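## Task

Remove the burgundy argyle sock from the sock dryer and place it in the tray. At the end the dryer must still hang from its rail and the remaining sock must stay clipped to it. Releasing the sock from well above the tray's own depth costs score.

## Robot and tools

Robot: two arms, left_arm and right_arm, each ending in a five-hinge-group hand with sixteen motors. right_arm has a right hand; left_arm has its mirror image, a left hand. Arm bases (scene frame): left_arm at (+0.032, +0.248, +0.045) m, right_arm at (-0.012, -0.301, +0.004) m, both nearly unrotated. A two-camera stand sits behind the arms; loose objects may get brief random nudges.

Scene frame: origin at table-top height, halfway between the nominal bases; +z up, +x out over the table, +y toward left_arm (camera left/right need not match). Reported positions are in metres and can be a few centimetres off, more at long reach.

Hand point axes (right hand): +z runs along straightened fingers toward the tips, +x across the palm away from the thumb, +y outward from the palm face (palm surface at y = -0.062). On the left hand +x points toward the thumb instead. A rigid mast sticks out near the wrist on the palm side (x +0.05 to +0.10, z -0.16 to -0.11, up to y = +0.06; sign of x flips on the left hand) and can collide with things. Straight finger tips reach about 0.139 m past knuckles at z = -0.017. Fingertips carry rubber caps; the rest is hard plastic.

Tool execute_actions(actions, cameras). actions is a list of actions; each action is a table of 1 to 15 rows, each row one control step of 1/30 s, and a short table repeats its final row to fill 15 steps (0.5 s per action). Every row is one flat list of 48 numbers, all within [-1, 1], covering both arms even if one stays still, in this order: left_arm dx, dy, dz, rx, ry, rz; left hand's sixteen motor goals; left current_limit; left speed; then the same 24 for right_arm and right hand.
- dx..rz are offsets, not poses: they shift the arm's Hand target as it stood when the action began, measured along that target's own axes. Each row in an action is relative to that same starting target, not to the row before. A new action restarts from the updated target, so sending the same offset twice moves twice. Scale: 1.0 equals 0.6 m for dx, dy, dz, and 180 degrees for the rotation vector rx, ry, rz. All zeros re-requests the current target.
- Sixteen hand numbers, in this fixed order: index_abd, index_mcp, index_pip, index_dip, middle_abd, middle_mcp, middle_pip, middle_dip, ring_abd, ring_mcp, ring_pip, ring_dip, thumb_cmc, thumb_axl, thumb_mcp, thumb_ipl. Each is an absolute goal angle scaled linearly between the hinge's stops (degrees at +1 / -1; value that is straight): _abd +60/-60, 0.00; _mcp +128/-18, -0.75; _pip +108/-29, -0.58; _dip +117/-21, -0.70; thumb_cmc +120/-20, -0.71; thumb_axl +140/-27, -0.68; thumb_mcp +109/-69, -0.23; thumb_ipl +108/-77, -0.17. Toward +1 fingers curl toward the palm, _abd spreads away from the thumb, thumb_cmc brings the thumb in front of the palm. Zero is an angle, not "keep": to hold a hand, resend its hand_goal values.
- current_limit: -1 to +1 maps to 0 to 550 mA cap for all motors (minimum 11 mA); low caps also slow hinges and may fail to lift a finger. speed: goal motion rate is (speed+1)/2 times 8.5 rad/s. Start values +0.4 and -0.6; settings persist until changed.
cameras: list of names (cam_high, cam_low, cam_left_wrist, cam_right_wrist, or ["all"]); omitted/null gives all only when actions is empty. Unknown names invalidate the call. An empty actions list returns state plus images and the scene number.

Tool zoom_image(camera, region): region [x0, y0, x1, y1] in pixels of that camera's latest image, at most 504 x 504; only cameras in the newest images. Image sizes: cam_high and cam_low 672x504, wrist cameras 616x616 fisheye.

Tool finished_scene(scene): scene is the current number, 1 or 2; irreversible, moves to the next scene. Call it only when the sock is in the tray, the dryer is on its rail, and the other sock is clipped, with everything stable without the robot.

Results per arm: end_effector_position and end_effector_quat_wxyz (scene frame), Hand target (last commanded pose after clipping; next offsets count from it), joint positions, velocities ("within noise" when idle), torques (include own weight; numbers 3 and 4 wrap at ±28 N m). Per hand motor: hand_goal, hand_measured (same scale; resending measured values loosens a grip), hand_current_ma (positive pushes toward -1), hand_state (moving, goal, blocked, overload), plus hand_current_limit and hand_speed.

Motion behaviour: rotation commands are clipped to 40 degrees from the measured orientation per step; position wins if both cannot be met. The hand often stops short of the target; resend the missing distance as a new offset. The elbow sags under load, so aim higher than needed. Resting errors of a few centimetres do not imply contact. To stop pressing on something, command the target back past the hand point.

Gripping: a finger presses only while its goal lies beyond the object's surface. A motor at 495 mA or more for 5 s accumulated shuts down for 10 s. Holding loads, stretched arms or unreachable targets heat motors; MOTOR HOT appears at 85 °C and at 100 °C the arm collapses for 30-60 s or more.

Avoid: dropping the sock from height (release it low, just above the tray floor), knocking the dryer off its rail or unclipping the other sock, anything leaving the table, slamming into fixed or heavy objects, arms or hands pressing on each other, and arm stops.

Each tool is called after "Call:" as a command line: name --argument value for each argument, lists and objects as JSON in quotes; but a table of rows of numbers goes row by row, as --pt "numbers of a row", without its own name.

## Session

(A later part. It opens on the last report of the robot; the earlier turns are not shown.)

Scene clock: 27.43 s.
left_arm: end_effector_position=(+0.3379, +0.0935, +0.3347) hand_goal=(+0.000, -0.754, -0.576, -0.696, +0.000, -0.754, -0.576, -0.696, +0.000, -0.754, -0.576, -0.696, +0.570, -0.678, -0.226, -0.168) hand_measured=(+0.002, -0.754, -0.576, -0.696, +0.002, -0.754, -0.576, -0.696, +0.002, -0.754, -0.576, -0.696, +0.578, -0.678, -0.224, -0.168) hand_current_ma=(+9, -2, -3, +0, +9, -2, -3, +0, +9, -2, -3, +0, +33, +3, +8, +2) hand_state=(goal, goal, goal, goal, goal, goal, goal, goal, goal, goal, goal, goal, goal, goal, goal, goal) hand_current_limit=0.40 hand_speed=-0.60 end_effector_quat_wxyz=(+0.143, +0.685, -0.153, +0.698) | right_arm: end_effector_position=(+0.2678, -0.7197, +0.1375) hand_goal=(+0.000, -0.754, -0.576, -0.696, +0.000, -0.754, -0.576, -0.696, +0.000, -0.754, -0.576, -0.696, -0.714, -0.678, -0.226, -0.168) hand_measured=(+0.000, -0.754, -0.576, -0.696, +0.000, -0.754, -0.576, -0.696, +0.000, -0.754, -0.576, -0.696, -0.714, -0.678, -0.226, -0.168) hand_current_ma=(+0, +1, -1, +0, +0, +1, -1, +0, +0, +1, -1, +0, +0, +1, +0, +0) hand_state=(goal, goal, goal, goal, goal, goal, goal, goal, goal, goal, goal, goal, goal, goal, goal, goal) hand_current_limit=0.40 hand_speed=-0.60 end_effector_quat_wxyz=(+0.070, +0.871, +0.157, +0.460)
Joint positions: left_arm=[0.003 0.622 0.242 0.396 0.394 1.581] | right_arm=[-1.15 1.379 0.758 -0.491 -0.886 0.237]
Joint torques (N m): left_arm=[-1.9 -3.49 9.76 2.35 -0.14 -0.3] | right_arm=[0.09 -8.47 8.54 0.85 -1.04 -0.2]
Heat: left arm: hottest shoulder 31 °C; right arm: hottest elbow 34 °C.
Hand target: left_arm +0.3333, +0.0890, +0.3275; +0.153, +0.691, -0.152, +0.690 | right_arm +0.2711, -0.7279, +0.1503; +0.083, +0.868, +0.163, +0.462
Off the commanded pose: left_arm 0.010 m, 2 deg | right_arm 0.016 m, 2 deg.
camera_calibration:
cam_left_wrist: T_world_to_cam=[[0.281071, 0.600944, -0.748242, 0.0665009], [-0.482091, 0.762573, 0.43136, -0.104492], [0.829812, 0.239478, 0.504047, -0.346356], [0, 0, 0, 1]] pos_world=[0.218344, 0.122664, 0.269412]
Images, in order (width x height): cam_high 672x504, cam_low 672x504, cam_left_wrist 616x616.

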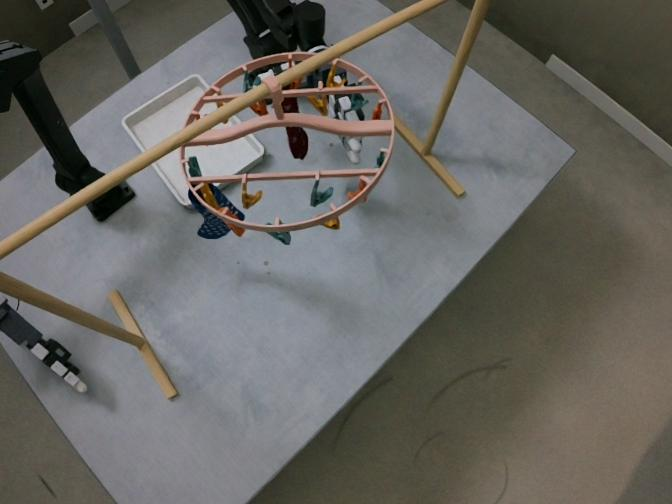

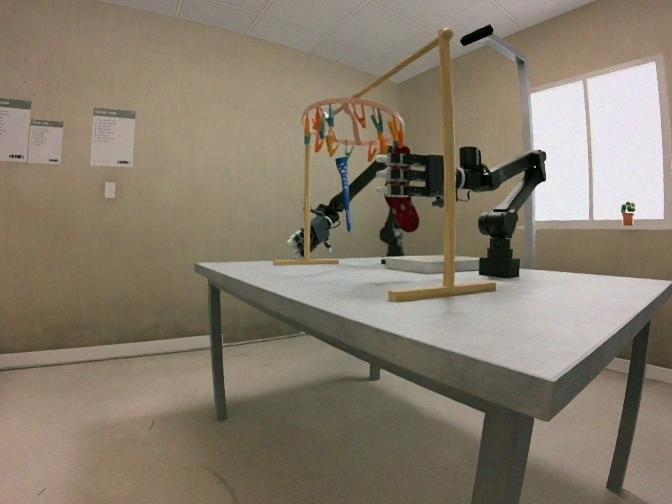

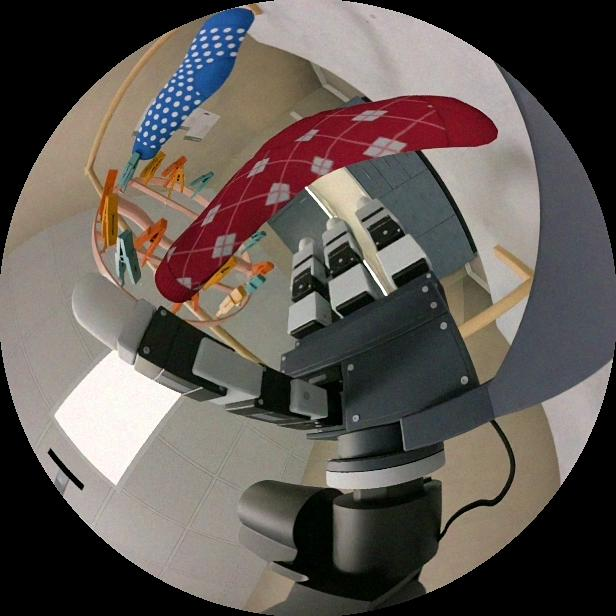

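Call:
execute_actions --actions '[[[0.0187,0.0417,0.0222,0,0,0,0,-0.754,-0.576,-0.696,0,-0.754,-0.576,-0.696,0,-0.754,-0.576,-0.696,0.57,-0.678,-0.226,-0.168,0.4,-0.6,0,0,0,0,0,0,0,-0.754,-0.576,-0.696,0,-0.754,-0.576,-0.696,0,-0.754,-0.576,-0.696,-0.714,-0.678,-0.226,-0.168,0.4,-0.6]],[[0.0187,0.0417,0.0222,0,0,0,0,-0.754,-0.576,-0.696,0,-0.754,-0.576,-0.696,0,-0.754,-0.576,-0.696,0.57,-0.678,-0.226,-0.168,0.4,-0.6,0,0,0,0,0,0,0,-0.754,-0.576,-0.696,0,-0.754,-0.576,-0.696,0,-0.754,-0.576,-0.696,-0.714,-0.678,-0.226,-0.168,0.4,-0.6]]]' --cameras '["cam_high","cam_low","cam_left_wrist"]'

Call:
zoom_image --camera "cam_low" --region '[290, 80, 470, 260]'

Call:
zoom_image --camera "cam_high" --region '[230, 10, 430, 190]'

Scene clock: 29.33 s.
left_arm: end_effector_position=(+0.3302, +0.0404, +0.3217) hand_goal=(+0.000, -0.754, -0.576, -0.696, +0.000, -0.754, -0.576, -0.696, +0.000, -0.754, -0.576, -0.696, +0.570, -0.678, -0.226, -0.168) hand_measured=(+0.002, -0.754, -0.576, -0.696, +0.002, -0.754, -0.576, -0.696, +0.002, -0.754, -0.576, -0.696, +0.578, -0.678, -0.224, -0.168) hand_current_ma=(+9, -1, -3, +0, +9, -1, -3, +0, +9, -1, -3, +0, +33, +3, +7, +2) hand_state=(goal, goal, goal, goal, goal, goal, goal, goal, goal, goal, goal, goal, goal, goal, goal, goal) hand_current_limit=0.40 hand_speed=-0.60 end_effector_quat_wxyz=(+0.144, +0.704, -0.153, +0.678) | right_arm: end_effector_position=(+0.2678, -0.7197, +0.1375) hand_goal=(+0.000, -0.754, -0.576, -0.696, +0.000, -0.754, -0.576, -0.696, +0.000, -0.754, -0.576, -0.696, -0.714, -0.678, -0.226, -0.168) hand_measured=(+0.000, -0.754, -0.576, -0.696, +0.000, -0.754, -0.576, -0.696, +0.000, -0.754, -0.576, -0.696, -0.714, -0.678, -0.226, -0.168) hand_current_ma=(+0, +1, -1, +0, +0, +1, -1, +0, +0, +1, -1, +0, +0, +1, +0, +0) hand_state=(goal, goal, goal, goal, goal, goal, goal, goal, goal, goal, goal, goal, goal, goal, goal, goal) hand_current_limit=0.40 hand_speed=-0.60 end_effector_quat_wxyz=(+0.070, +0.871, +0.157, +0.460)
Joint positions: left_arm=[-0.291 0.628 0.242 0.347 0.101 1.58] | right_arm=[-1.15 1.379 0.758 -0.491 -0.886 0.237]
Joint torques (N m): left_arm=[-2.43 -2.55 15.79 2.52 -0.13 -0.27] | right_arm=[-0.03 -8.41 8.54 0.83 -1.04 -0.2]
Heat: left arm: hottest shoulder 31 °C; right arm: hottest elbow 34 °C.
Hand target: left_arm +0.3363, +0.0323, +0.3500; +0.153, +0.691, -0.153, +0.690 | right_arm +0.2711, -0.7279, +0.1503; +0.083, +0.868, +0.163, +0.462
Off the commanded pose: left_arm 0.030 m, 2 deg | right_arm 0.016 m, 2 deg.
camera_calibration:
cam_left_wrist: T_world_to_cam=[[0.24133, 0.609523, -0.755144, 0.105744], [-0.4577, 0.757649, 0.465272, -0.0809013], [0.855728, 0.233345, 0.461822, -0.31546], [0, 0, 0, 1]] pos_world=[0.2074, 0.0704526, 0.26318]
Images, in order (width x height): cam_high 672x504, cam_low 672x504, cam_left_wrist 616x616.

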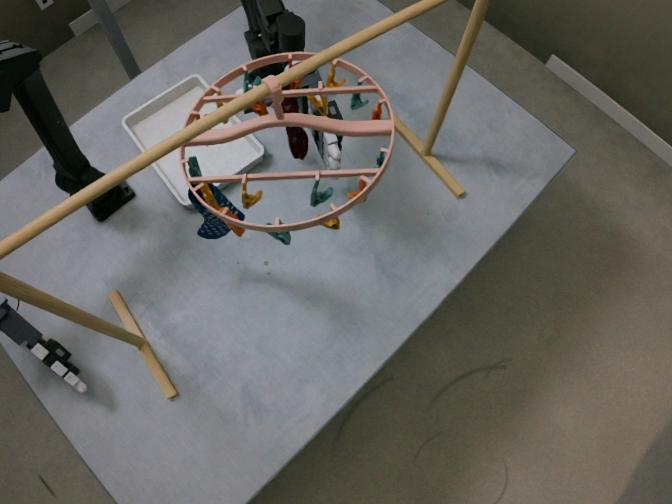

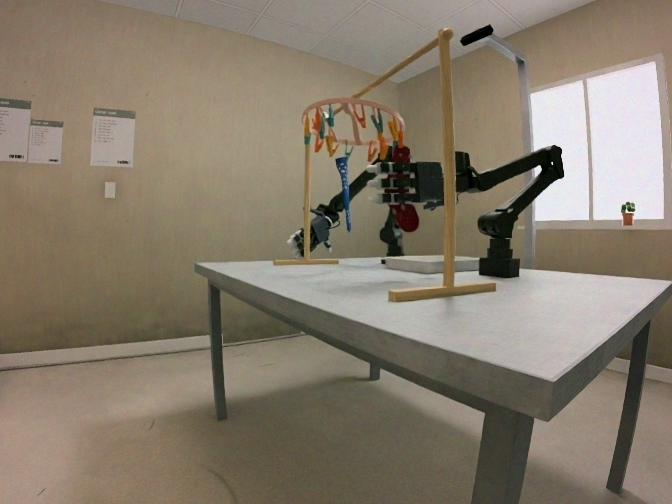

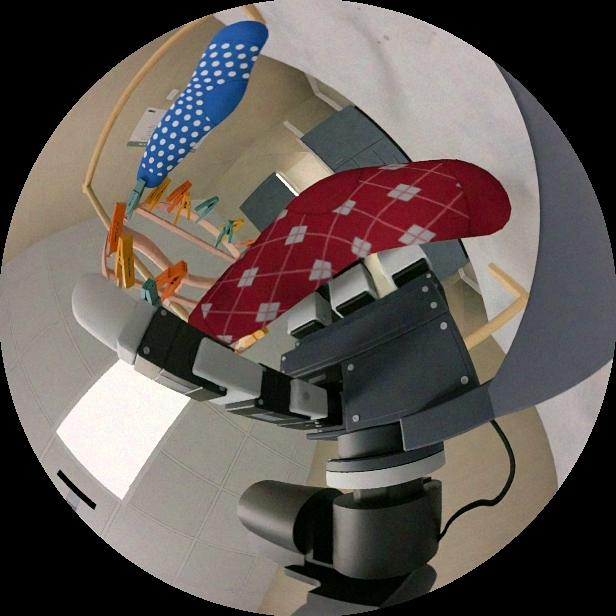

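Scaled by 2.800 from the camera's 672x504 image, which has a finer 960x720 frame.

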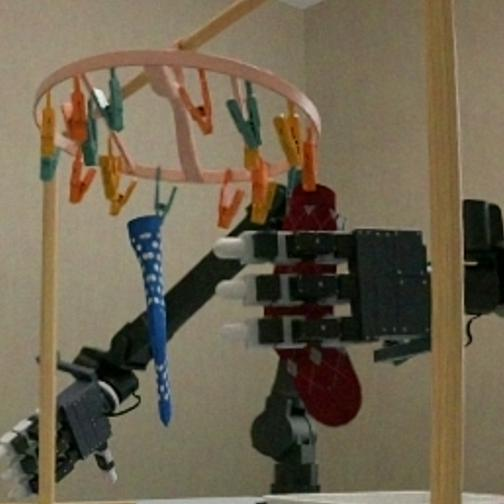

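Scaled by 2.520 from the camera's 672x504 image, which has a finer 960x720 frame.

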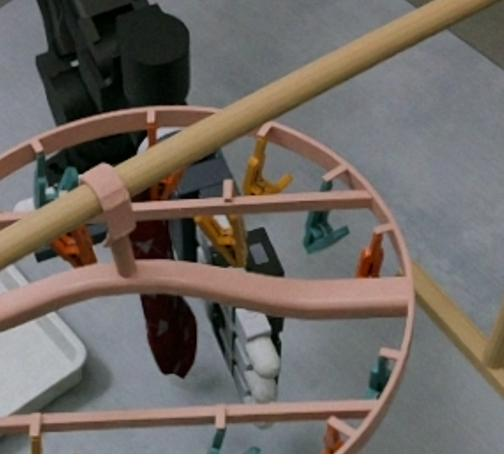

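Call:
execute_actions --actions '[[[0.035,0.0,0.0,0,0,0,0,-0.754,-0.576,-0.696,0,-0.754,-0.576,-0.696,0,-0.754,-0.576,-0.696,0.57,-0.678,-0.226,-0.168,0.4,-0.6,0,0,0,0,0,0,0,-0.754,-0.576,-0.696,0,-0.754,-0.576,-0.696,0,-0.754,-0.576,-0.696,-0.714,-0.678,-0.226,-0.168,0.4,-0.6]]]' --cameras '["cam_left_wrist"]'

Call:
zoom_image --camera "cam_left_wrist" --region '[60, 160, 360, 400]'

Scene clock: 30.53 s.
left_arm: end_effector_position=(+0.3309, +0.0402, +0.3319) hand_goal=(+0.000, -0.754, -0.576, -0.696, +0.000, -0.754, -0.576, -0.696, +0.000, -0.754, -0.576, -0.696, +0.570, -0.678, -0.226, -0.168) hand_measured=(+0.002, -0.754, -0.576, -0.696, +0.002, -0.754, -0.576, -0.696, +0.002, -0.754, -0.576, -0.696, +0.578, -0.678, -0.224, -0.168) hand_current_ma=(+9, -1, -3, +0, +9, -1, -3, +0, +9, -1, -3, +0, +33, +3, +7, +2) hand_state=(goal, goal, goal, goal, goal, goal, goal, goal, goal, goal, goal, goal, goal, goal, goal, goal) hand_current_limit=0.40 hand_speed=-0.60 end_effector_quat_wxyz=(+0.143, +0.711, -0.154, +0.671) | right_arm: end_effector_position=(+0.2678, -0.7197, +0.1375) hand_goal=(+0.000, -0.754, -0.576, -0.696, +0.000, -0.754, -0.576, -0.696, +0.000, -0.754, -0.576, -0.696, -0.714, -0.678, -0.226, -0.168) hand_measured=(+0.000, -0.754, -0.576, -0.696, +0.000, -0.754, -0.576, -0.696, +0.000, -0.754, -0.576, -0.696, -0.714, -0.678, -0.226, -0.168) hand_current_ma=(+0, +1, -1, +0, +0, +1, -1, +0, +0, +1, -1, +0, +0, +1, +0, +0) hand_state=(goal, goal, goal, goal, goal, goal, goal, goal, goal, goal, goal, goal, goal, goal, goal, goal) hand_current_limit=0.40 hand_speed=-0.60 end_effector_quat_wxyz=(+0.070, +0.871, +0.157, +0.460)
Joint positions: left_arm=[-0.291 0.6 0.277 0.265 0.101 1.58] | right_arm=[-1.15 1.379 0.758 -0.491 -0.886 0.237]
Joint torques (N m): left_arm=[-2.32 -2.84 17.13 2.44 -0.09 -0.29] | right_arm=[-0.03 -8.41 8.51 0.84 -1.04 -0.19]
Heat: left arm: hottest shoulder 31 °C; right arm: hottest elbow 35 °C.
Hand target: left_arm +0.3364, +0.0324, +0.3709; +0.153, +0.691, -0.153, +0.690 | right_arm +0.2711, -0.7279, +0.1503; +0.083, +0.868, +0.163, +0.462
Off the commanded pose: left_arm 0.040 m, 3 deg | right_arm 0.016 m, 2 deg.
camera_calibration:
cam_left_wrist: T_world_to_cam=[[0.227151, 0.614244, -0.755716, 0.118074], [-0.449211, 0.754601, 0.478316, -0.0921604], [0.864067, 0.230826, 0.447333, -0.31854], [0, 0, 0, 1]] pos_world=[0.20702, 0.0705456, 0.275806]
Images, in order (width x height): cam_left_wrist 616x616.

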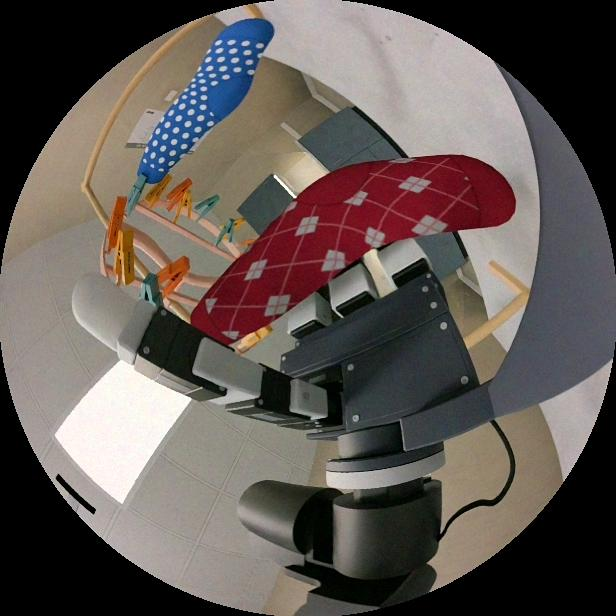

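Scaled by 1.680 from the camera's 616x616 image, which has a finer 880x880 frame.

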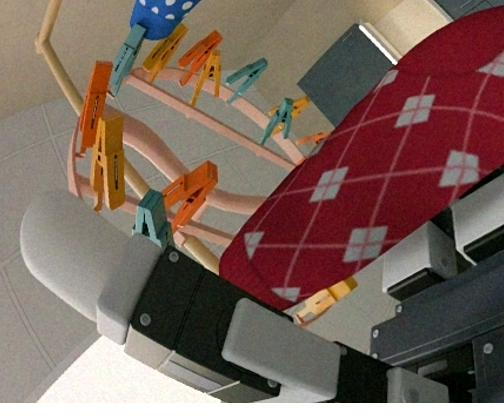

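Call:
execute_actions --actions '[[[0.0,0.008,0.0,0,0,0,0,-0.137,0.08,-0.043,0,-0.137,0.08,-0.043,0,-0.137,0.08,-0.043,0.57,-0.678,-0.226,-0.168,0.4,-0.6,0,0,0,0,0,0,0,-0.754,-0.576,-0.696,0,-0.754,-0.576,-0.696,0,-0.754,-0.576,-0.696,-0.714,-0.678,-0.226,-0.168,0.4,-0.6]],[[0.0,0.0,0.0,0,0,0,0,0.205,0.58,0.174,0,0.205,0.58,0.174,0,0.205,0.58,0.174,0.57,-0.678,-0.226,-0.168,0.4,-0.6,0,0,0,0,0,0,0,-0.754,-0.576,-0.696,0,-0.754,-0.576,-0.696,0,-0.754,-0.576,-0.696,-0.714,-0.678,-0.226,-0.168,0.4,-0.6]]]' --cameras '["cam_high","cam_low","cam_left_wrist"]'

Scene clock: 31.97 s.
left_arm: end_effector_position=(+0.3293, +0.0358, +0.3313) hand_goal=(+0.000, +0.204, +0.580, +0.174, +0.000, +0.204, +0.580, +0.174, +0.000, +0.204, +0.580, +0.174, +0.570, -0.678, -0.226, -0.168) hand_measured=(+0.002, +0.200, +0.576, +0.170, +0.002, +0.200, +0.576, +0.172, +0.002, +0.198, +0.574, +0.170, +0.578, -0.678, -0.224, -0.168) hand_current_ma=(+9, -15, -16, -13, +9, -21, -19, -11, +9, -25, -25, -13, +33, +3, +7, +2) hand_state=(goal, goal, goal, goal, goal, goal, goal, goal, goal, goal, goal, goal, goal, goal, goal, goal) hand_current_limit=0.40 hand_speed=-0.60 end_effector_quat_wxyz=(+0.143, +0.711, -0.154, +0.671) | right_arm: end_effector_position=(+0.2678, -0.7197, +0.1375) hand_goal=(+0.000, -0.754, -0.576, -0.696, +0.000, -0.754, -0.576, -0.696, +0.000, -0.754, -0.576, -0.696, -0.714, -0.678, -0.226, -0.168) hand_measured=(+0.000, -0.754, -0.576, -0.696, +0.000, -0.754, -0.576, -0.696, +0.000, -0.754, -0.576, -0.696, -0.714, -0.678, -0.226, -0.168) hand_current_ma=(+0, +1, -1, +0, +0, +1, -1, +0, +0, +1, -1, +0, +0, +1, +0, +0) hand_state=(goal, goal, goal, goal, goal, goal, goal, goal, goal, goal, goal, goal, goal, goal, goal, goal) hand_current_limit=0.40 hand_speed=-0.60 end_effector_quat_wxyz=(+0.070, +0.871, +0.157, +0.460)
Joint positions: left_arm=[-0.315 0.6 0.277 0.263 0.077 1.579] | right_arm=[-1.15 1.379 0.758 -0.491 -0.886 0.237]
Joint torques (N m): left_arm=[-2.02 -2.73 16.92 2.3 -0.1 -0.52] | right_arm=[0.03 -8.41 8.51 0.85 -1.04 -0.19]
Heat: left arm: hottest shoulder 31 °C; right arm: hottest elbow 35 °C.
Hand target: left_arm +0.3343, +0.0279, +0.3709; +0.153, +0.691, -0.153, +0.690 | right_arm +0.2711, -0.7279, +0.1503; +0.083, +0.868, +0.163, +0.462
Off the commanded pose: left_arm 0.041 m, 3 deg | right_arm 0.016 m, 2 deg.
camera_calibration:
cam_left_wrist: T_world_to_cam=[[0.226385, 0.615049, -0.755291, 0.120802], [-0.447887, 0.754314, 0.480007, -0.0903295], [0.864955, 0.229619, 0.446238, -0.315772], [0, 0, 0, 1]] pos_world=[0.205323, 0.0663448, 0.275509]
Images, in order (width x height): cam_high 672x504, cam_low 672x504, cam_left_wrist 616x616.

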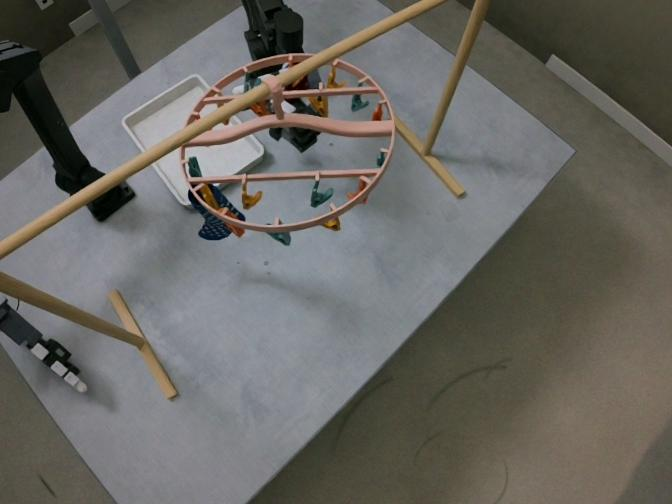

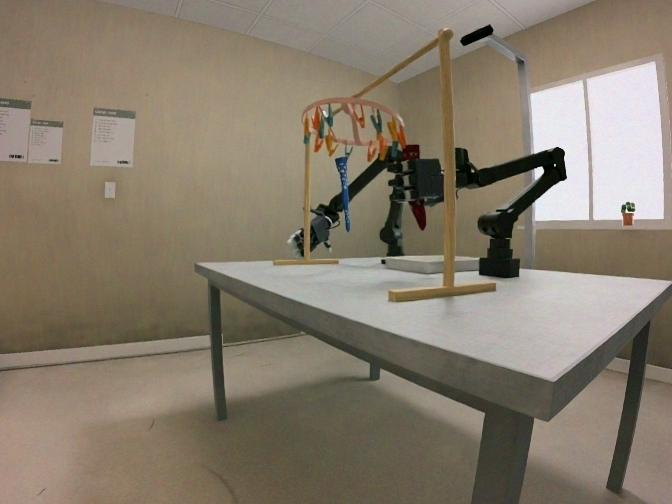

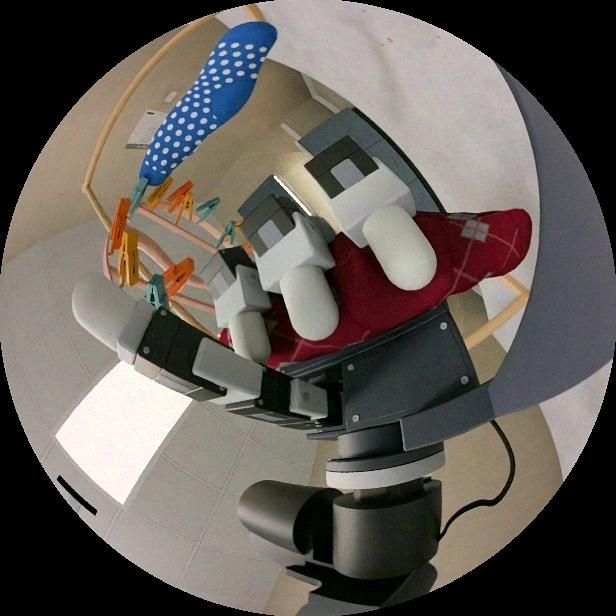

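Good capture. Squeeze, then pull down.

Call:
execute_actions --actions '[[[0.0,0.0,0.0,0,0,0,0,0.55,0.8,0.4,0,0.55,0.8,0.4,0,0.55,0.8,0.4,0.57,-0.678,-0.226,-0.168,0.6,-0.6,0,0,0,0,0,0,0,-0.754,-0.576,-0.696,0,-0.754,-0.576,-0.696,0,-0.754,-0.576,-0.696,-0.714,-0.678,-0.226,-0.168,0.4,-0.6]],[[-0.06,0.0,0.0,0,0,0,0,0.55,0.8,0.4,0,0.55,0.8,0.4,0,0.55,0.8,0.4,0.57,-0.678,-0.226,-0.168,0.6,-0.6,0,0,0,0,0,0,0,-0.754,-0.576,-0.696,0,-0.754,-0.576,-0.696,0,-0.754,-0.576,-0.696,-0.714,-0.678,-0.226,-0.168,0.4,-0.6]],[[-0.04,0.0,0.0,0,0,0,0,0.55,0.8,0.4,0,0.55,0.8,0.4,0,0.55,0.8,0.4,0.57,-0.678,-0.226,-0.168,0.6,-0.6,0,0,0,0,0,0,0,-0.754,-0.576,-0.696,0,-0.754,-0.576,-0.696,0,-0.754,-0.576,-0.696,-0.714,-0.678,-0.226,-0.168,0.4,-0.6]]]' --cameras '["cam_high","cam_low","cam_left_wrist"]'

Call:
zoom_image --camera "cam_low" --region '[290, 80, 470, 260]'

Scene clock: 34.03 s.
left_arm: end_effector_position=(+0.3387, +0.0322, +0.3187) hand_goal=(+0.000, +0.550, +0.800, +0.400, +0.000, +0.550, +0.800, +0.400, +0.000, +0.550, +0.800, +0.400, +0.570, -0.678, -0.226, -0.168) hand_measured=(+0.002, +0.332, +0.706, +0.326, +0.002, +0.330, +0.702, +0.336, +0.002, +0.334, +0.698, +0.332, +0.578, -0.678, -0.224, -0.168) hand_current_ma=(+9, -440, -440, -357, +9, -440, -440, -305, +9, -440, -440, -322, +34, +3, +7, +2) hand_state=(goal, blocked, blocked, blocked, goal, blocked, blocked, blocked, goal, blocked, blocked, blocked, goal, goal, goal, goal) hand_current_limit=0.60 hand_speed=-0.60 end_effector_quat_wxyz=(+0.145, +0.688, -0.150, +0.695) | right_arm: end_effector_position=(+0.2678, -0.7197, +0.1375) hand_goal=(+0.000, -0.754, -0.576, -0.696, +0.000, -0.754, -0.576, -0.696, +0.000, -0.754, -0.576, -0.696, -0.714, -0.678, -0.226, -0.168) hand_measured=(+0.000, -0.754, -0.576, -0.696, +0.000, -0.754, -0.576, -0.696, +0.000, -0.754, -0.576, -0.696, -0.714, -0.678, -0.226, -0.168) hand_current_ma=(+0, +1, -1, +0, +0, +1, -1, +0, +0, +1, -1, +0, +0, +1, +0, +0) hand_state=(goal, goal, goal, goal, goal, goal, goal, goal, goal, goal, goal, goal, goal, goal, goal, goal) hand_current_limit=0.40 hand_speed=-0.60 end_effector_quat_wxyz=(+0.070, +0.871, +0.157, +0.460)
Joint positions: left_arm=[-0.318 0.735 0.23 0.513 0.072 1.579] | right_arm=[-1.15 1.379 0.758 -0.491 -0.886 0.237]
Joint torques (N m): left_arm=[-2.2 -2.9 9.1 3.28 -0.1 -0.47] | right_arm=[-0.09 -8.35 8.53 0.85 -1.04 -0.21]
Heat: left arm: hottest shoulder 31 °C; right arm: hottest elbow 35 °C.
Hand target: left_arm +0.3343, +0.0280, +0.3109; +0.153, +0.691, -0.153, +0.690 | right_arm +0.2711, -0.7279, +0.1503; +0.083, +0.868, +0.163, +0.462
Off the commanded pose: left_arm 0.010 m, 1 deg | right_arm 0.016 m, 2 deg.
camera_calibration:
cam_left_wrist: T_world_to_cam=[[0.273582, 0.597808, -0.753511, 0.0954646], [-0.478573, 0.764148, 0.432488, -0.0520265], [0.834339, 0.242289, 0.495152, -0.323092], [0, 0, 0, 1]] pos_world=[0.218552, 0.060968, 0.254414]
Images, in order (width x height): cam_high 672x504, cam_low 672x504, cam_left_wrist 616x616.

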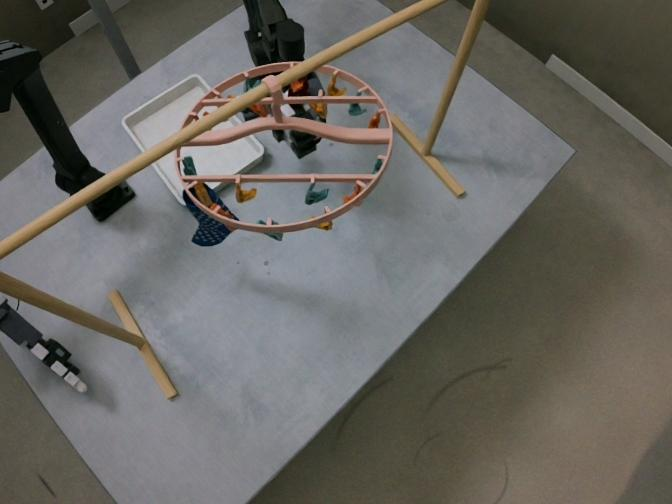

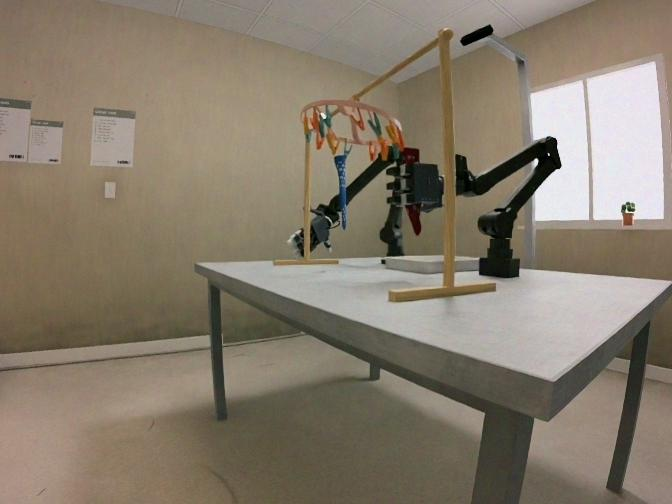

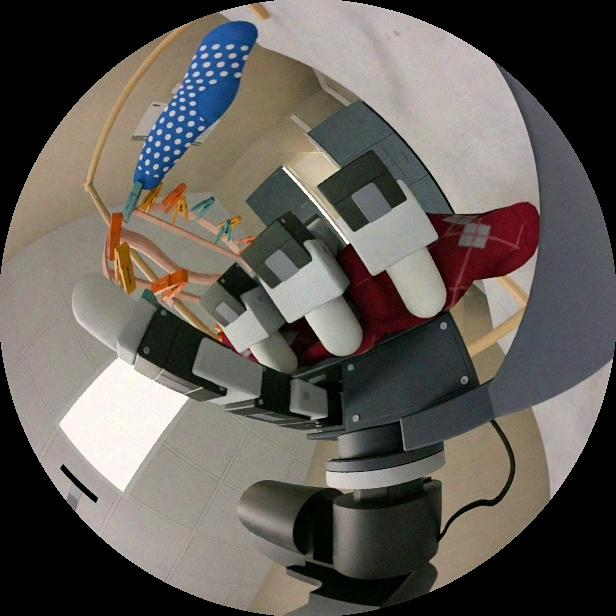

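Scaled by 2.800 from the camera's 672x504 image, which has a finer 960x720 frame.

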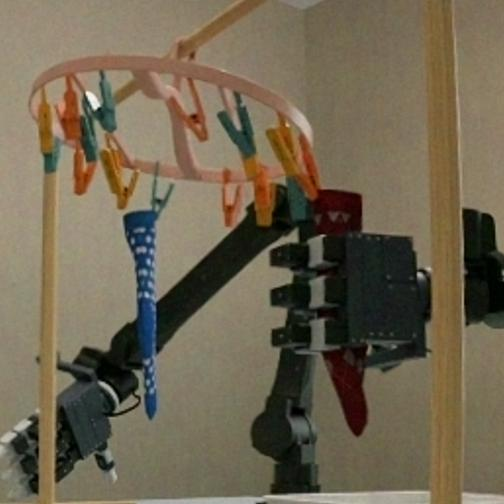

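Call:
execute_actions --actions '[[[-0.025,0.0,0.0,0,0,0,0,0.55,0.8,0.4,0,0.55,0.8,0.4,0,0.55,0.8,0.4,0.57,-0.678,-0.226,-0.168,0.6,-0.6,0,0,0,0,0,0,0,-0.754,-0.576,-0.696,0,-0.754,-0.576,-0.696,0,-0.754,-0.576,-0.696,-0.714,-0.678,-0.226,-0.168,0.4,-0.6]],[[-0.025,0.0,0.0,0,0,0,0,0.55,0.8,0.4,0,0.55,0.8,0.4,0,0.55,0.8,0.4,0.57,-0.678,-0.226,-0.168,0.6,-0.6,0,0,0,0,0,0,0,-0.754,-0.576,-0.696,0,-0.754,-0.576,-0.696,0,-0.754,-0.576,-0.696,-0.714,-0.678,-0.226,-0.168,0.4,-0.6]]]' --cameras '["cam_high","cam_low"]'

Call:
zoom_image --camera "cam_low" --region '[290, 80, 470, 260]'

Call:
zoom_image --camera "cam_high" --region '[160, 30, 430, 260]'

Scene clock: 35.53 s.
left_arm: end_effector_position=(+0.3403, +0.0314, +0.2931) hand_goal=(+0.000, +0.550, +0.800, +0.400, +0.000, +0.550, +0.800, +0.400, +0.000, +0.550, +0.800, +0.400, +0.570, -0.678, -0.226, -0.168) hand_measured=(+0.002, +0.332, +0.706, +0.326, +0.002, +0.330, +0.702, +0.336, +0.002, +0.334, +0.698, +0.332, +0.578, -0.678, -0.224, -0.168) hand_current_ma=(+9, -440, -440, -357, +9, -440, -440, -305, +9, -440, -440, -322, +34, +3, +7, +2) hand_state=(goal, blocked, blocked, blocked, goal, blocked, blocked, blocked, goal, blocked, blocked, blocked, goal, goal, goal, goal) hand_current_limit=0.60 hand_speed=-0.60 end_effector_quat_wxyz=(+0.146, +0.684, -0.149, +0.699) | right_arm: end_effector_position=(+0.2678, -0.7197, +0.1375) hand_goal=(+0.000, -0.754, -0.576, -0.696, +0.000, -0.754, -0.576, -0.696, +0.000, -0.754, -0.576, -0.696, -0.714, -0.678, -0.226, -0.168) hand_measured=(+0.000, -0.754, -0.576, -0.696, +0.000, -0.754, -0.576, -0.696, +0.000, -0.754, -0.576, -0.696, -0.714, -0.678, -0.226, -0.168) hand_current_ma=(+0, +1, -1, +0, +0, +1, -1, +0, +0, +1, -1, +0, +0, +1, +0, +0) hand_state=(goal, goal, goal, goal, goal, goal, goal, goal, goal, goal, goal, goal, goal, goal, goal, goal) hand_current_limit=0.40 hand_speed=-0.60 end_effector_quat_wxyz=(+0.070, +0.871, +0.157, +0.460)
Joint positions: left_arm=[-0.319 0.859 0.179 0.7 0.072 1.578] | right_arm=[-1.15 1.379 0.758 -0.491 -0.886 0.237]
Joint torques (N m): left_arm=[-2.26 -3.55 7.56 3.15 -0.1 -0.46] | right_arm=[-0.09 -8.41 8.53 0.83 -1.04 -0.2]
Heat: left arm: hottest shoulder 31 °C; right arm: hottest elbow 35 °C.
Hand target: left_arm +0.3343, +0.0280, +0.2808; +0.153, +0.691, -0.153, +0.690 | right_arm +0.2711, -0.7279, +0.1503; +0.083, +0.868, +0.163, +0.462
Off the commanded pose: left_arm 0.014 m, 2 deg | right_arm 0.016 m, 2 deg.
Images, in order (width x height): cam_high 672x504, cam_low 672x504.

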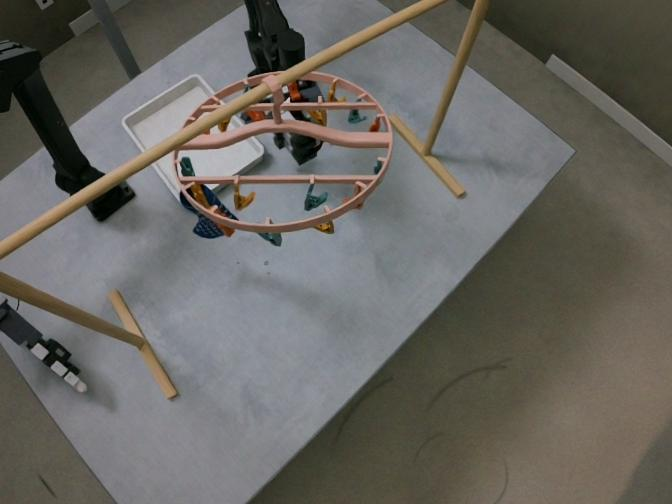

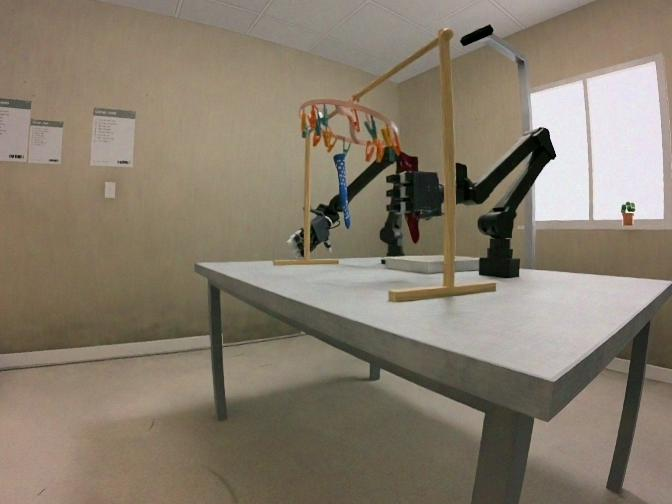

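Scaled by 2.800 from the camera's 672x504 image, which has a finer 960x720 frame.

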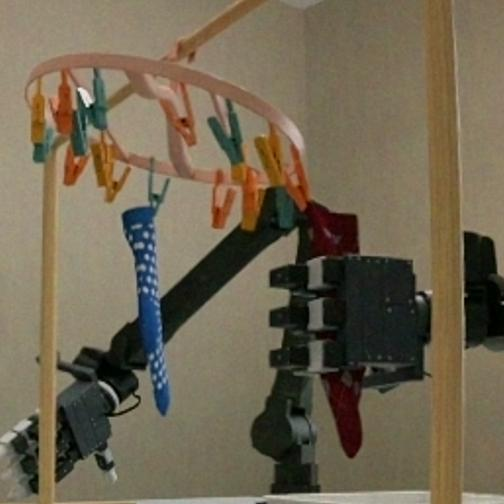

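Scaled by 1.867 from the camera's 672x504 image, which has a finer 960x720 frame.

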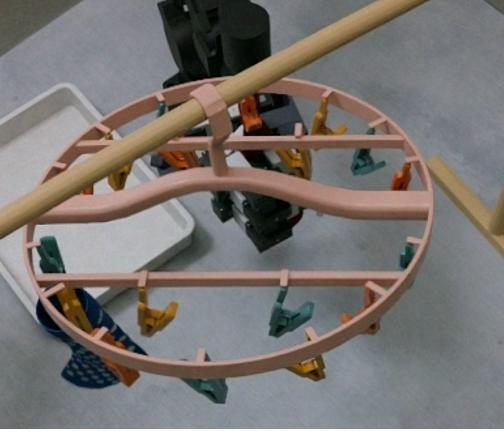

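Call:
execute_actions --actions '[[[-0.025,0.0,0.0,0,0,0,0,0.55,0.8,0.4,0,0.55,0.8,0.4,0,0.55,0.8,0.4,0.57,-0.678,-0.226,-0.168,0.6,-0.6,0,0,0,0,0,0,0,-0.754,-0.576,-0.696,0,-0.754,-0.576,-0.696,0,-0.754,-0.576,-0.696,-0.714,-0.678,-0.226,-0.168,0.4,-0.6]]]' --cameras '["cam_high","cam_low"]'

Call:
zoom_image --camera "cam_low" --region '[290, 80, 470, 260]'

Call:
zoom_image --camera "cam_high" --region '[160, 30, 430, 260]'

Scene clock: 36.50 s.
left_arm: end_effector_position=(+0.3412, +0.0310, +0.2801) hand_goal=(+0.000, +0.550, +0.800, +0.400, +0.000, +0.550, +0.800, +0.400, +0.000, +0.550, +0.800, +0.400, +0.570, -0.678, -0.226, -0.168) hand_measured=(+0.002, +0.332, +0.706, +0.326, +0.002, +0.330, +0.702, +0.336, +0.002, +0.334, +0.698, +0.332, +0.578, -0.678, -0.224, -0.168) hand_current_ma=(+9, -440, -440, -357, +9, -440, -440, -305, +9, -440, -440, -322, +34, +3, +7, +2) hand_state=(goal, blocked, blocked, blocked, goal, blocked, blocked, blocked, goal, blocked, blocked, blocked, goal, goal, goal, goal) hand_current_limit=0.60 hand_speed=-0.60 end_effector_quat_wxyz=(+0.147, +0.681, -0.149, +0.701) | right_arm: end_effector_position=(+0.2678, -0.7197, +0.1375) hand_goal=(+0.000, -0.754, -0.576, -0.696, +0.000, -0.754, -0.576, -0.696, +0.000, -0.754, -0.576, -0.696, -0.714, -0.678, -0.226, -0.168) hand_measured=(+0.000, -0.754, -0.576, -0.696, +0.000, -0.754, -0.576, -0.696, +0.000, -0.754, -0.576, -0.696, -0.714, -0.678, -0.226, -0.168) hand_current_ma=(+0, +1, -1, +0, +0, +1, -1, +0, +0, +1, -1, +0, +0, +1, +0, +0) hand_state=(goal, goal, goal, goal, goal, goal, goal, goal, goal, goal, goal, goal, goal, goal, goal, goal) hand_current_limit=0.40 hand_speed=-0.60 end_effector_quat_wxyz=(+0.070, +0.871, +0.157, +0.460)
Joint positions: left_arm=[-0.319 0.941 0.157 0.811 0.072 1.577] | right_arm=[-1.15 1.379 0.758 -0.491 -0.886 0.237]
Joint torques (N m): left_arm=[-2.08 -3.19 6.78 2.92 -0.12 -0.48] | right_arm=[0.03 -8.41 8.53 0.85 -1.04 -0.2]
Heat: left arm: hottest shoulder 31 °C; right arm: hottest elbow 35 °C.
Hand target: left_arm +0.3342, +0.0280, +0.2660; +0.153, +0.691, -0.153, +0.690 | right_arm +0.2711, -0.7279, +0.1503; +0.083, +0.868, +0.163, +0.462
Off the commanded pose: left_arm 0.016 m, 2 deg | right_arm 0.016 m, 2 deg.
Images, in order (width x height): cam_high 672x504, cam_low 672x504.

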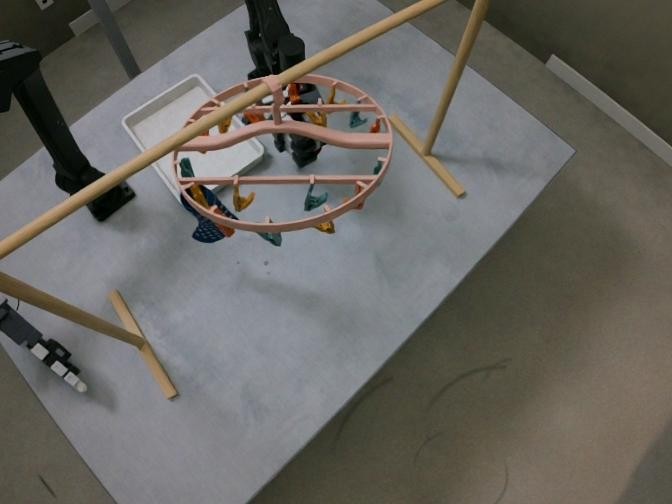

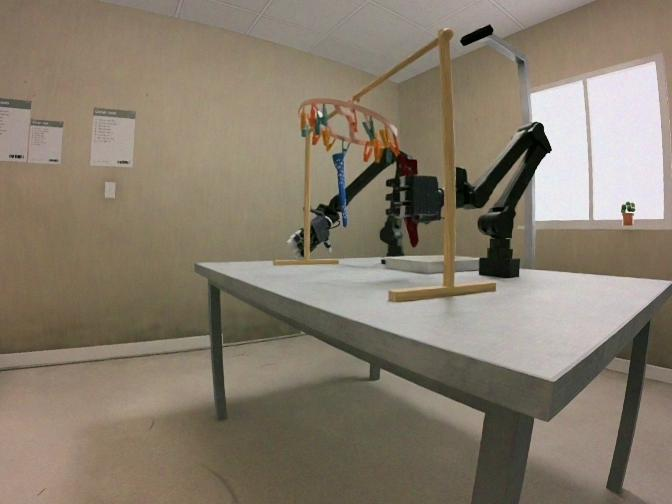

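Scaled by 2.800 from the camera's 672x504 image, which has a finer 960x720 frame.

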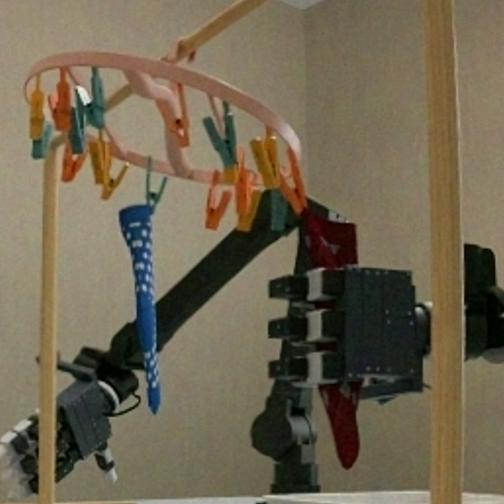

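Scaled by 1.867 from the camera's 672x504 image, which has a finer 960x720 frame.

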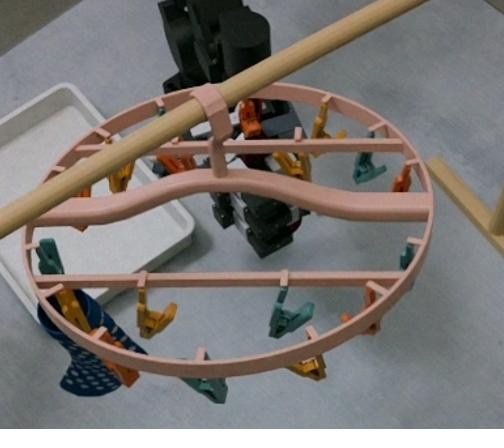

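Call:
execute_actions --actions '[[[-0.025,0.0,0.0,0,0,0,0,0.55,0.8,0.4,0,0.55,0.8,0.4,0,0.55,0.8,0.4,0.57,-0.678,-0.226,-0.168,0.6,-0.6,0,0,0,0,0,0,0,-0.754,-0.576,-0.696,0,-0.754,-0.576,-0.696,0,-0.754,-0.576,-0.696,-0.714,-0.678,-0.226,-0.168,0.4,-0.6]]]' --cameras '["cam_high","cam_low"]'

Call:
zoom_image --camera "cam_low" --region '[290, 80, 470, 260]'

Call:
zoom_image --camera "cam_high" --region '[160, 30, 430, 260]'

Scene clock: 37.47 s.
left_arm: end_effector_position=(+0.3395, +0.0316, +0.2543) hand_goal=(+0.000, +0.550, +0.800, +0.400, +0.000, +0.550, +0.800, +0.400, +0.000, +0.550, +0.800, +0.400, +0.570, -0.678, -0.226, -0.168) hand_measured=(+0.002, +0.332, +0.706, +0.326, +0.002, +0.330, +0.702, +0.336, +0.002, +0.334, +0.698, +0.332, +0.578, -0.678, -0.224, -0.168) hand_current_ma=(+9, -440, -440, -357, +9, -440, -440, -305, +9, -440, -440, -322, +34, +3, +7, +2) hand_state=(goal, blocked, blocked, blocked, goal, blocked, blocked, blocked, goal, blocked, blocked, blocked, goal, goal, goal, goal) hand_current_limit=0.60 hand_speed=-0.60 end_effector_quat_wxyz=(+0.146, +0.691, -0.150, +0.692) | right_arm: end_effector_position=(+0.2678, -0.7197, +0.1375) hand_goal=(+0.000, -0.754, -0.576, -0.696, +0.000, -0.754, -0.576, -0.696, +0.000, -0.754, -0.576, -0.696, -0.714, -0.678, -0.226, -0.168) hand_measured=(+0.000, -0.754, -0.576, -0.696, +0.000, -0.754, -0.576, -0.696, +0.000, -0.754, -0.576, -0.696, -0.714, -0.678, -0.226, -0.168) hand_current_ma=(+0, +1, -1, +0, +0, +1, -1, +0, +0, +1, -1, +0, +0, +1, +0, +0) hand_state=(goal, goal, goal, goal, goal, goal, goal, goal, goal, goal, goal, goal, goal, goal, goal, goal) hand_current_limit=0.40 hand_speed=-0.60 end_effector_quat_wxyz=(+0.070, +0.871, +0.157, +0.460)
Joint positions: left_arm=[-0.319 1.049 0.123 0.927 0.072 1.577] | right_arm=[-1.15 1.379 0.758 -0.491 -0.886 0.237]
Joint torques (N m): left_arm=[-1.9 -4.31 6.8 3.59 -0.12 -0.48] | right_arm=[0.03 -8.41 8.51 0.85 -1.04 -0.2]
Heat: left arm: hottest shoulder 31 °C; right arm: hottest elbow 35 °C.
Hand target: left_arm +0.3342, +0.0280, +0.2509; +0.153, +0.691, -0.153, +0.690 | right_arm +0.2711, -0.7279, +0.1503; +0.083, +0.868, +0.163, +0.462
Off the commanded pose: left_arm 0.007 m, 1 deg | right_arm 0.016 m, 2 deg.
Images, in order (width x height): cam_high 672x504, cam_low 672x504.

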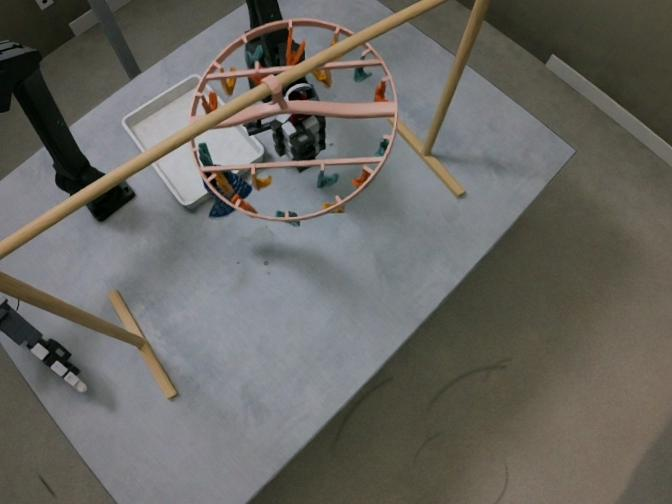

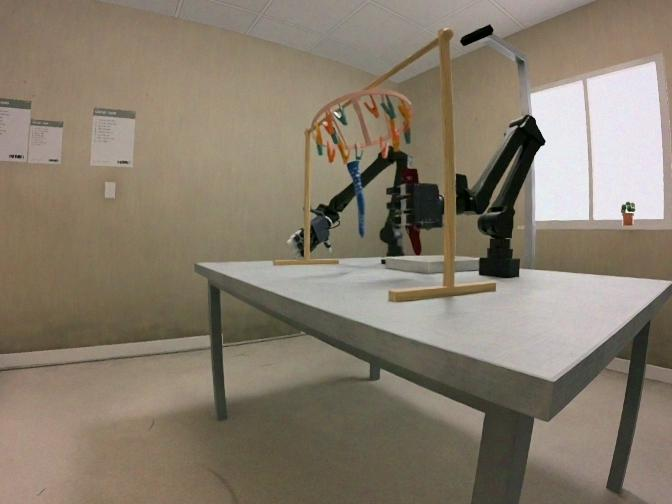

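Scaled by 2.800 from the camera's 672x504 image, which has a finer 960x720 frame.

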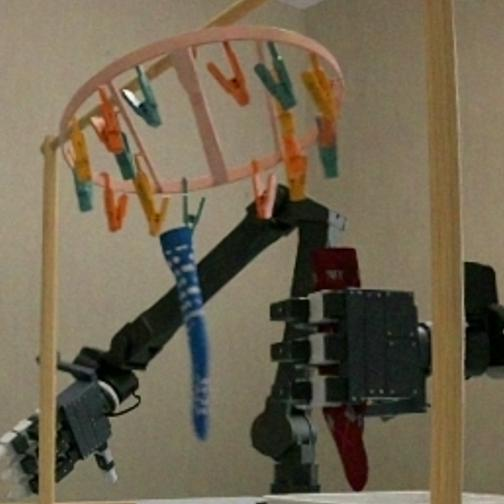

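Scaled by 1.867 from the camera's 672x504 image, which has a finer 960x720 frame.

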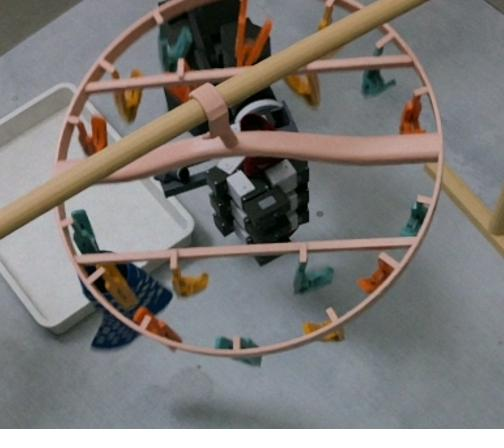

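Call:
execute_actions --actions '[[[0.0467,0.0183,-0.0393,0.01636,-0.1242,-0.01636,0,0.55,0.8,0.4,0,0.55,0.8,0.4,0,0.55,0.8,0.4,0.57,-0.678,-0.226,-0.168,0.6,-0.6,0,0,0,0,0,0,0,-0.754,-0.576,-0.696,0,-0.754,-0.576,-0.696,0,-0.754,-0.576,-0.696,-0.714,-0.678,-0.226,-0.168,0.4,-0.6]],[[-0.0045,0.0541,-0.0489,0.00818,-0.0621,-0.00818,0,0.55,0.8,0.4,0,0.55,0.8,0.4,0,0.55,0.8,0.4,0.57,-0.678,-0.226,-0.168,0.6,-0.6,0,0,0,0,0,0,0,-0.754,-0.576,-0.696,0,-0.754,-0.576,-0.696,0,-0.754,-0.576,-0.696,-0.714,-0.678,-0.226,-0.168,0.4,-0.6]]]' --cameras '["cam_high","cam_low","cam_left_wrist"]'

Scene clock: 40.43 s.
left_arm: end_effector_position=(+0.2649, +0.0190, +0.2495) hand_goal=(+0.000, +0.550, +0.800, +0.400, +0.000, +0.550, +0.800, +0.400, +0.000, +0.550, +0.800, +0.400, +0.570, -0.678, -0.226, -0.168) hand_measured=(+0.002, +0.332, +0.706, +0.326, +0.002, +0.330, +0.702, +0.336, +0.002, +0.334, +0.698, +0.332, +0.578, -0.678, -0.224, -0.168) hand_current_ma=(+9, -440, -440, -357, +9, -440, -440, -305, +9, -440, -440, -322, +38, +3, +7, +2) hand_state=(goal, blocked, blocked, blocked, goal, blocked, blocked, blocked, goal, blocked, blocked, blocked, goal, goal, goal, goal) hand_current_limit=0.60 hand_speed=-0.60 end_effector_quat_wxyz=(+0.088, +0.881, -0.145, +0.443) | right_arm: end_effector_position=(+0.2678, -0.7197, +0.1375) hand_goal=(+0.000, -0.754, -0.576, -0.696, +0.000, -0.754, -0.576, -0.696, +0.000, -0.754, -0.576, -0.696, -0.714, -0.678, -0.226, -0.168) hand_measured=(+0.000, -0.754, -0.576, -0.696, +0.000, -0.754, -0.576, -0.696, +0.000, -0.754, -0.576, -0.696, -0.714, -0.678, -0.226, -0.168) hand_current_ma=(+0, +1, -1, +0, +0, +1, -1, +0, +0, +1, -1, +0, +0, +1, +0, +0) hand_state=(goal, goal, goal, goal, goal, goal, goal, goal, goal, goal, goal, goal, goal, goal, goal, goal) hand_current_limit=0.40 hand_speed=-0.60 end_effector_quat_wxyz=(+0.070, +0.871, +0.157, +0.460)
Joint positions: left_arm=[-0.65 0.455 0.388 -0.592 -0.257 1.342] | right_arm=[-1.15 1.379 0.758 -0.491 -0.886 0.237]
Joint torques (N m): left_arm=[-1.9 -1.08 17.48 1.98 -0.14 -0.4] | right_arm=[-0.03 -8.47 8.53 0.83 -1.04 -0.19]
Heat: left arm: hottest shoulder 31 °C; right arm: hottest elbow 35 °C.
Hand target: left_arm +0.2704, +0.0084, +0.2891; +0.102, +0.871, -0.137, +0.461 | right_arm +0.2711, -0.7279, +0.1503; +0.083, +0.868, +0.163, +0.462
Off the commanded pose: left_arm 0.041 m, 3 deg | right_arm 0.016 m, 2 deg.
camera_calibration:
cam_left_wrist: T_world_to_cam=[[-0.214089, 0.747646, -0.628642, 0.166538], [-0.147607, 0.611412, 0.777424, -0.218239], [0.965597, 0.25923, -0.020539, -0.130445], [0, 0, 0, 1]] pos_world=[0.129398, 0.0427374, 0.271677]
Images, in order (width x height): cam_high 672x504, cam_low 672x504, cam_left_wrist 616x616.

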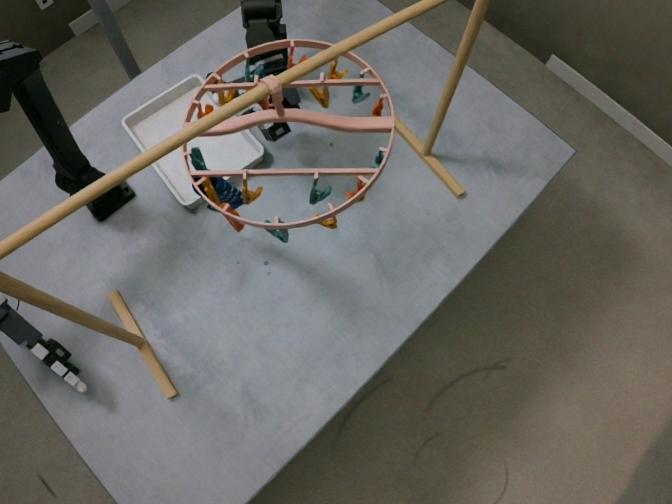

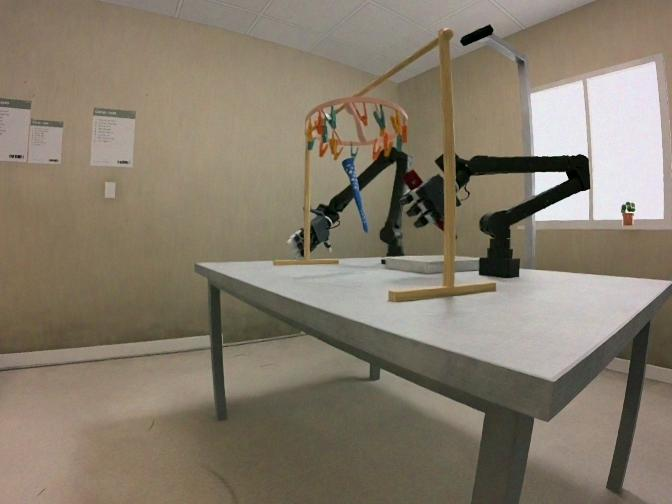

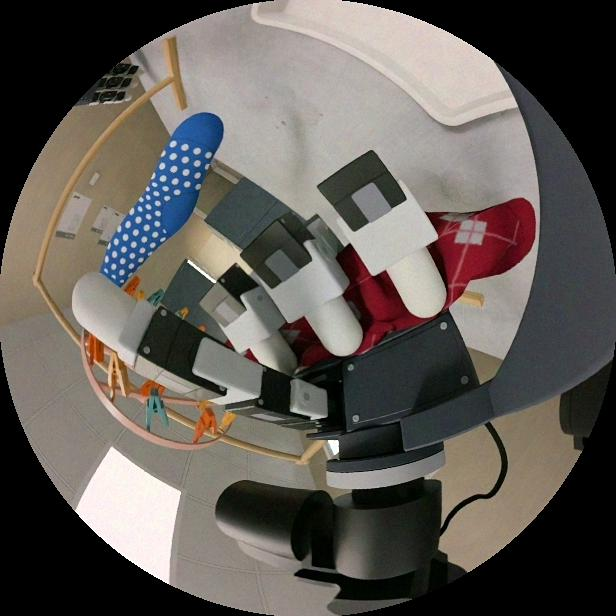

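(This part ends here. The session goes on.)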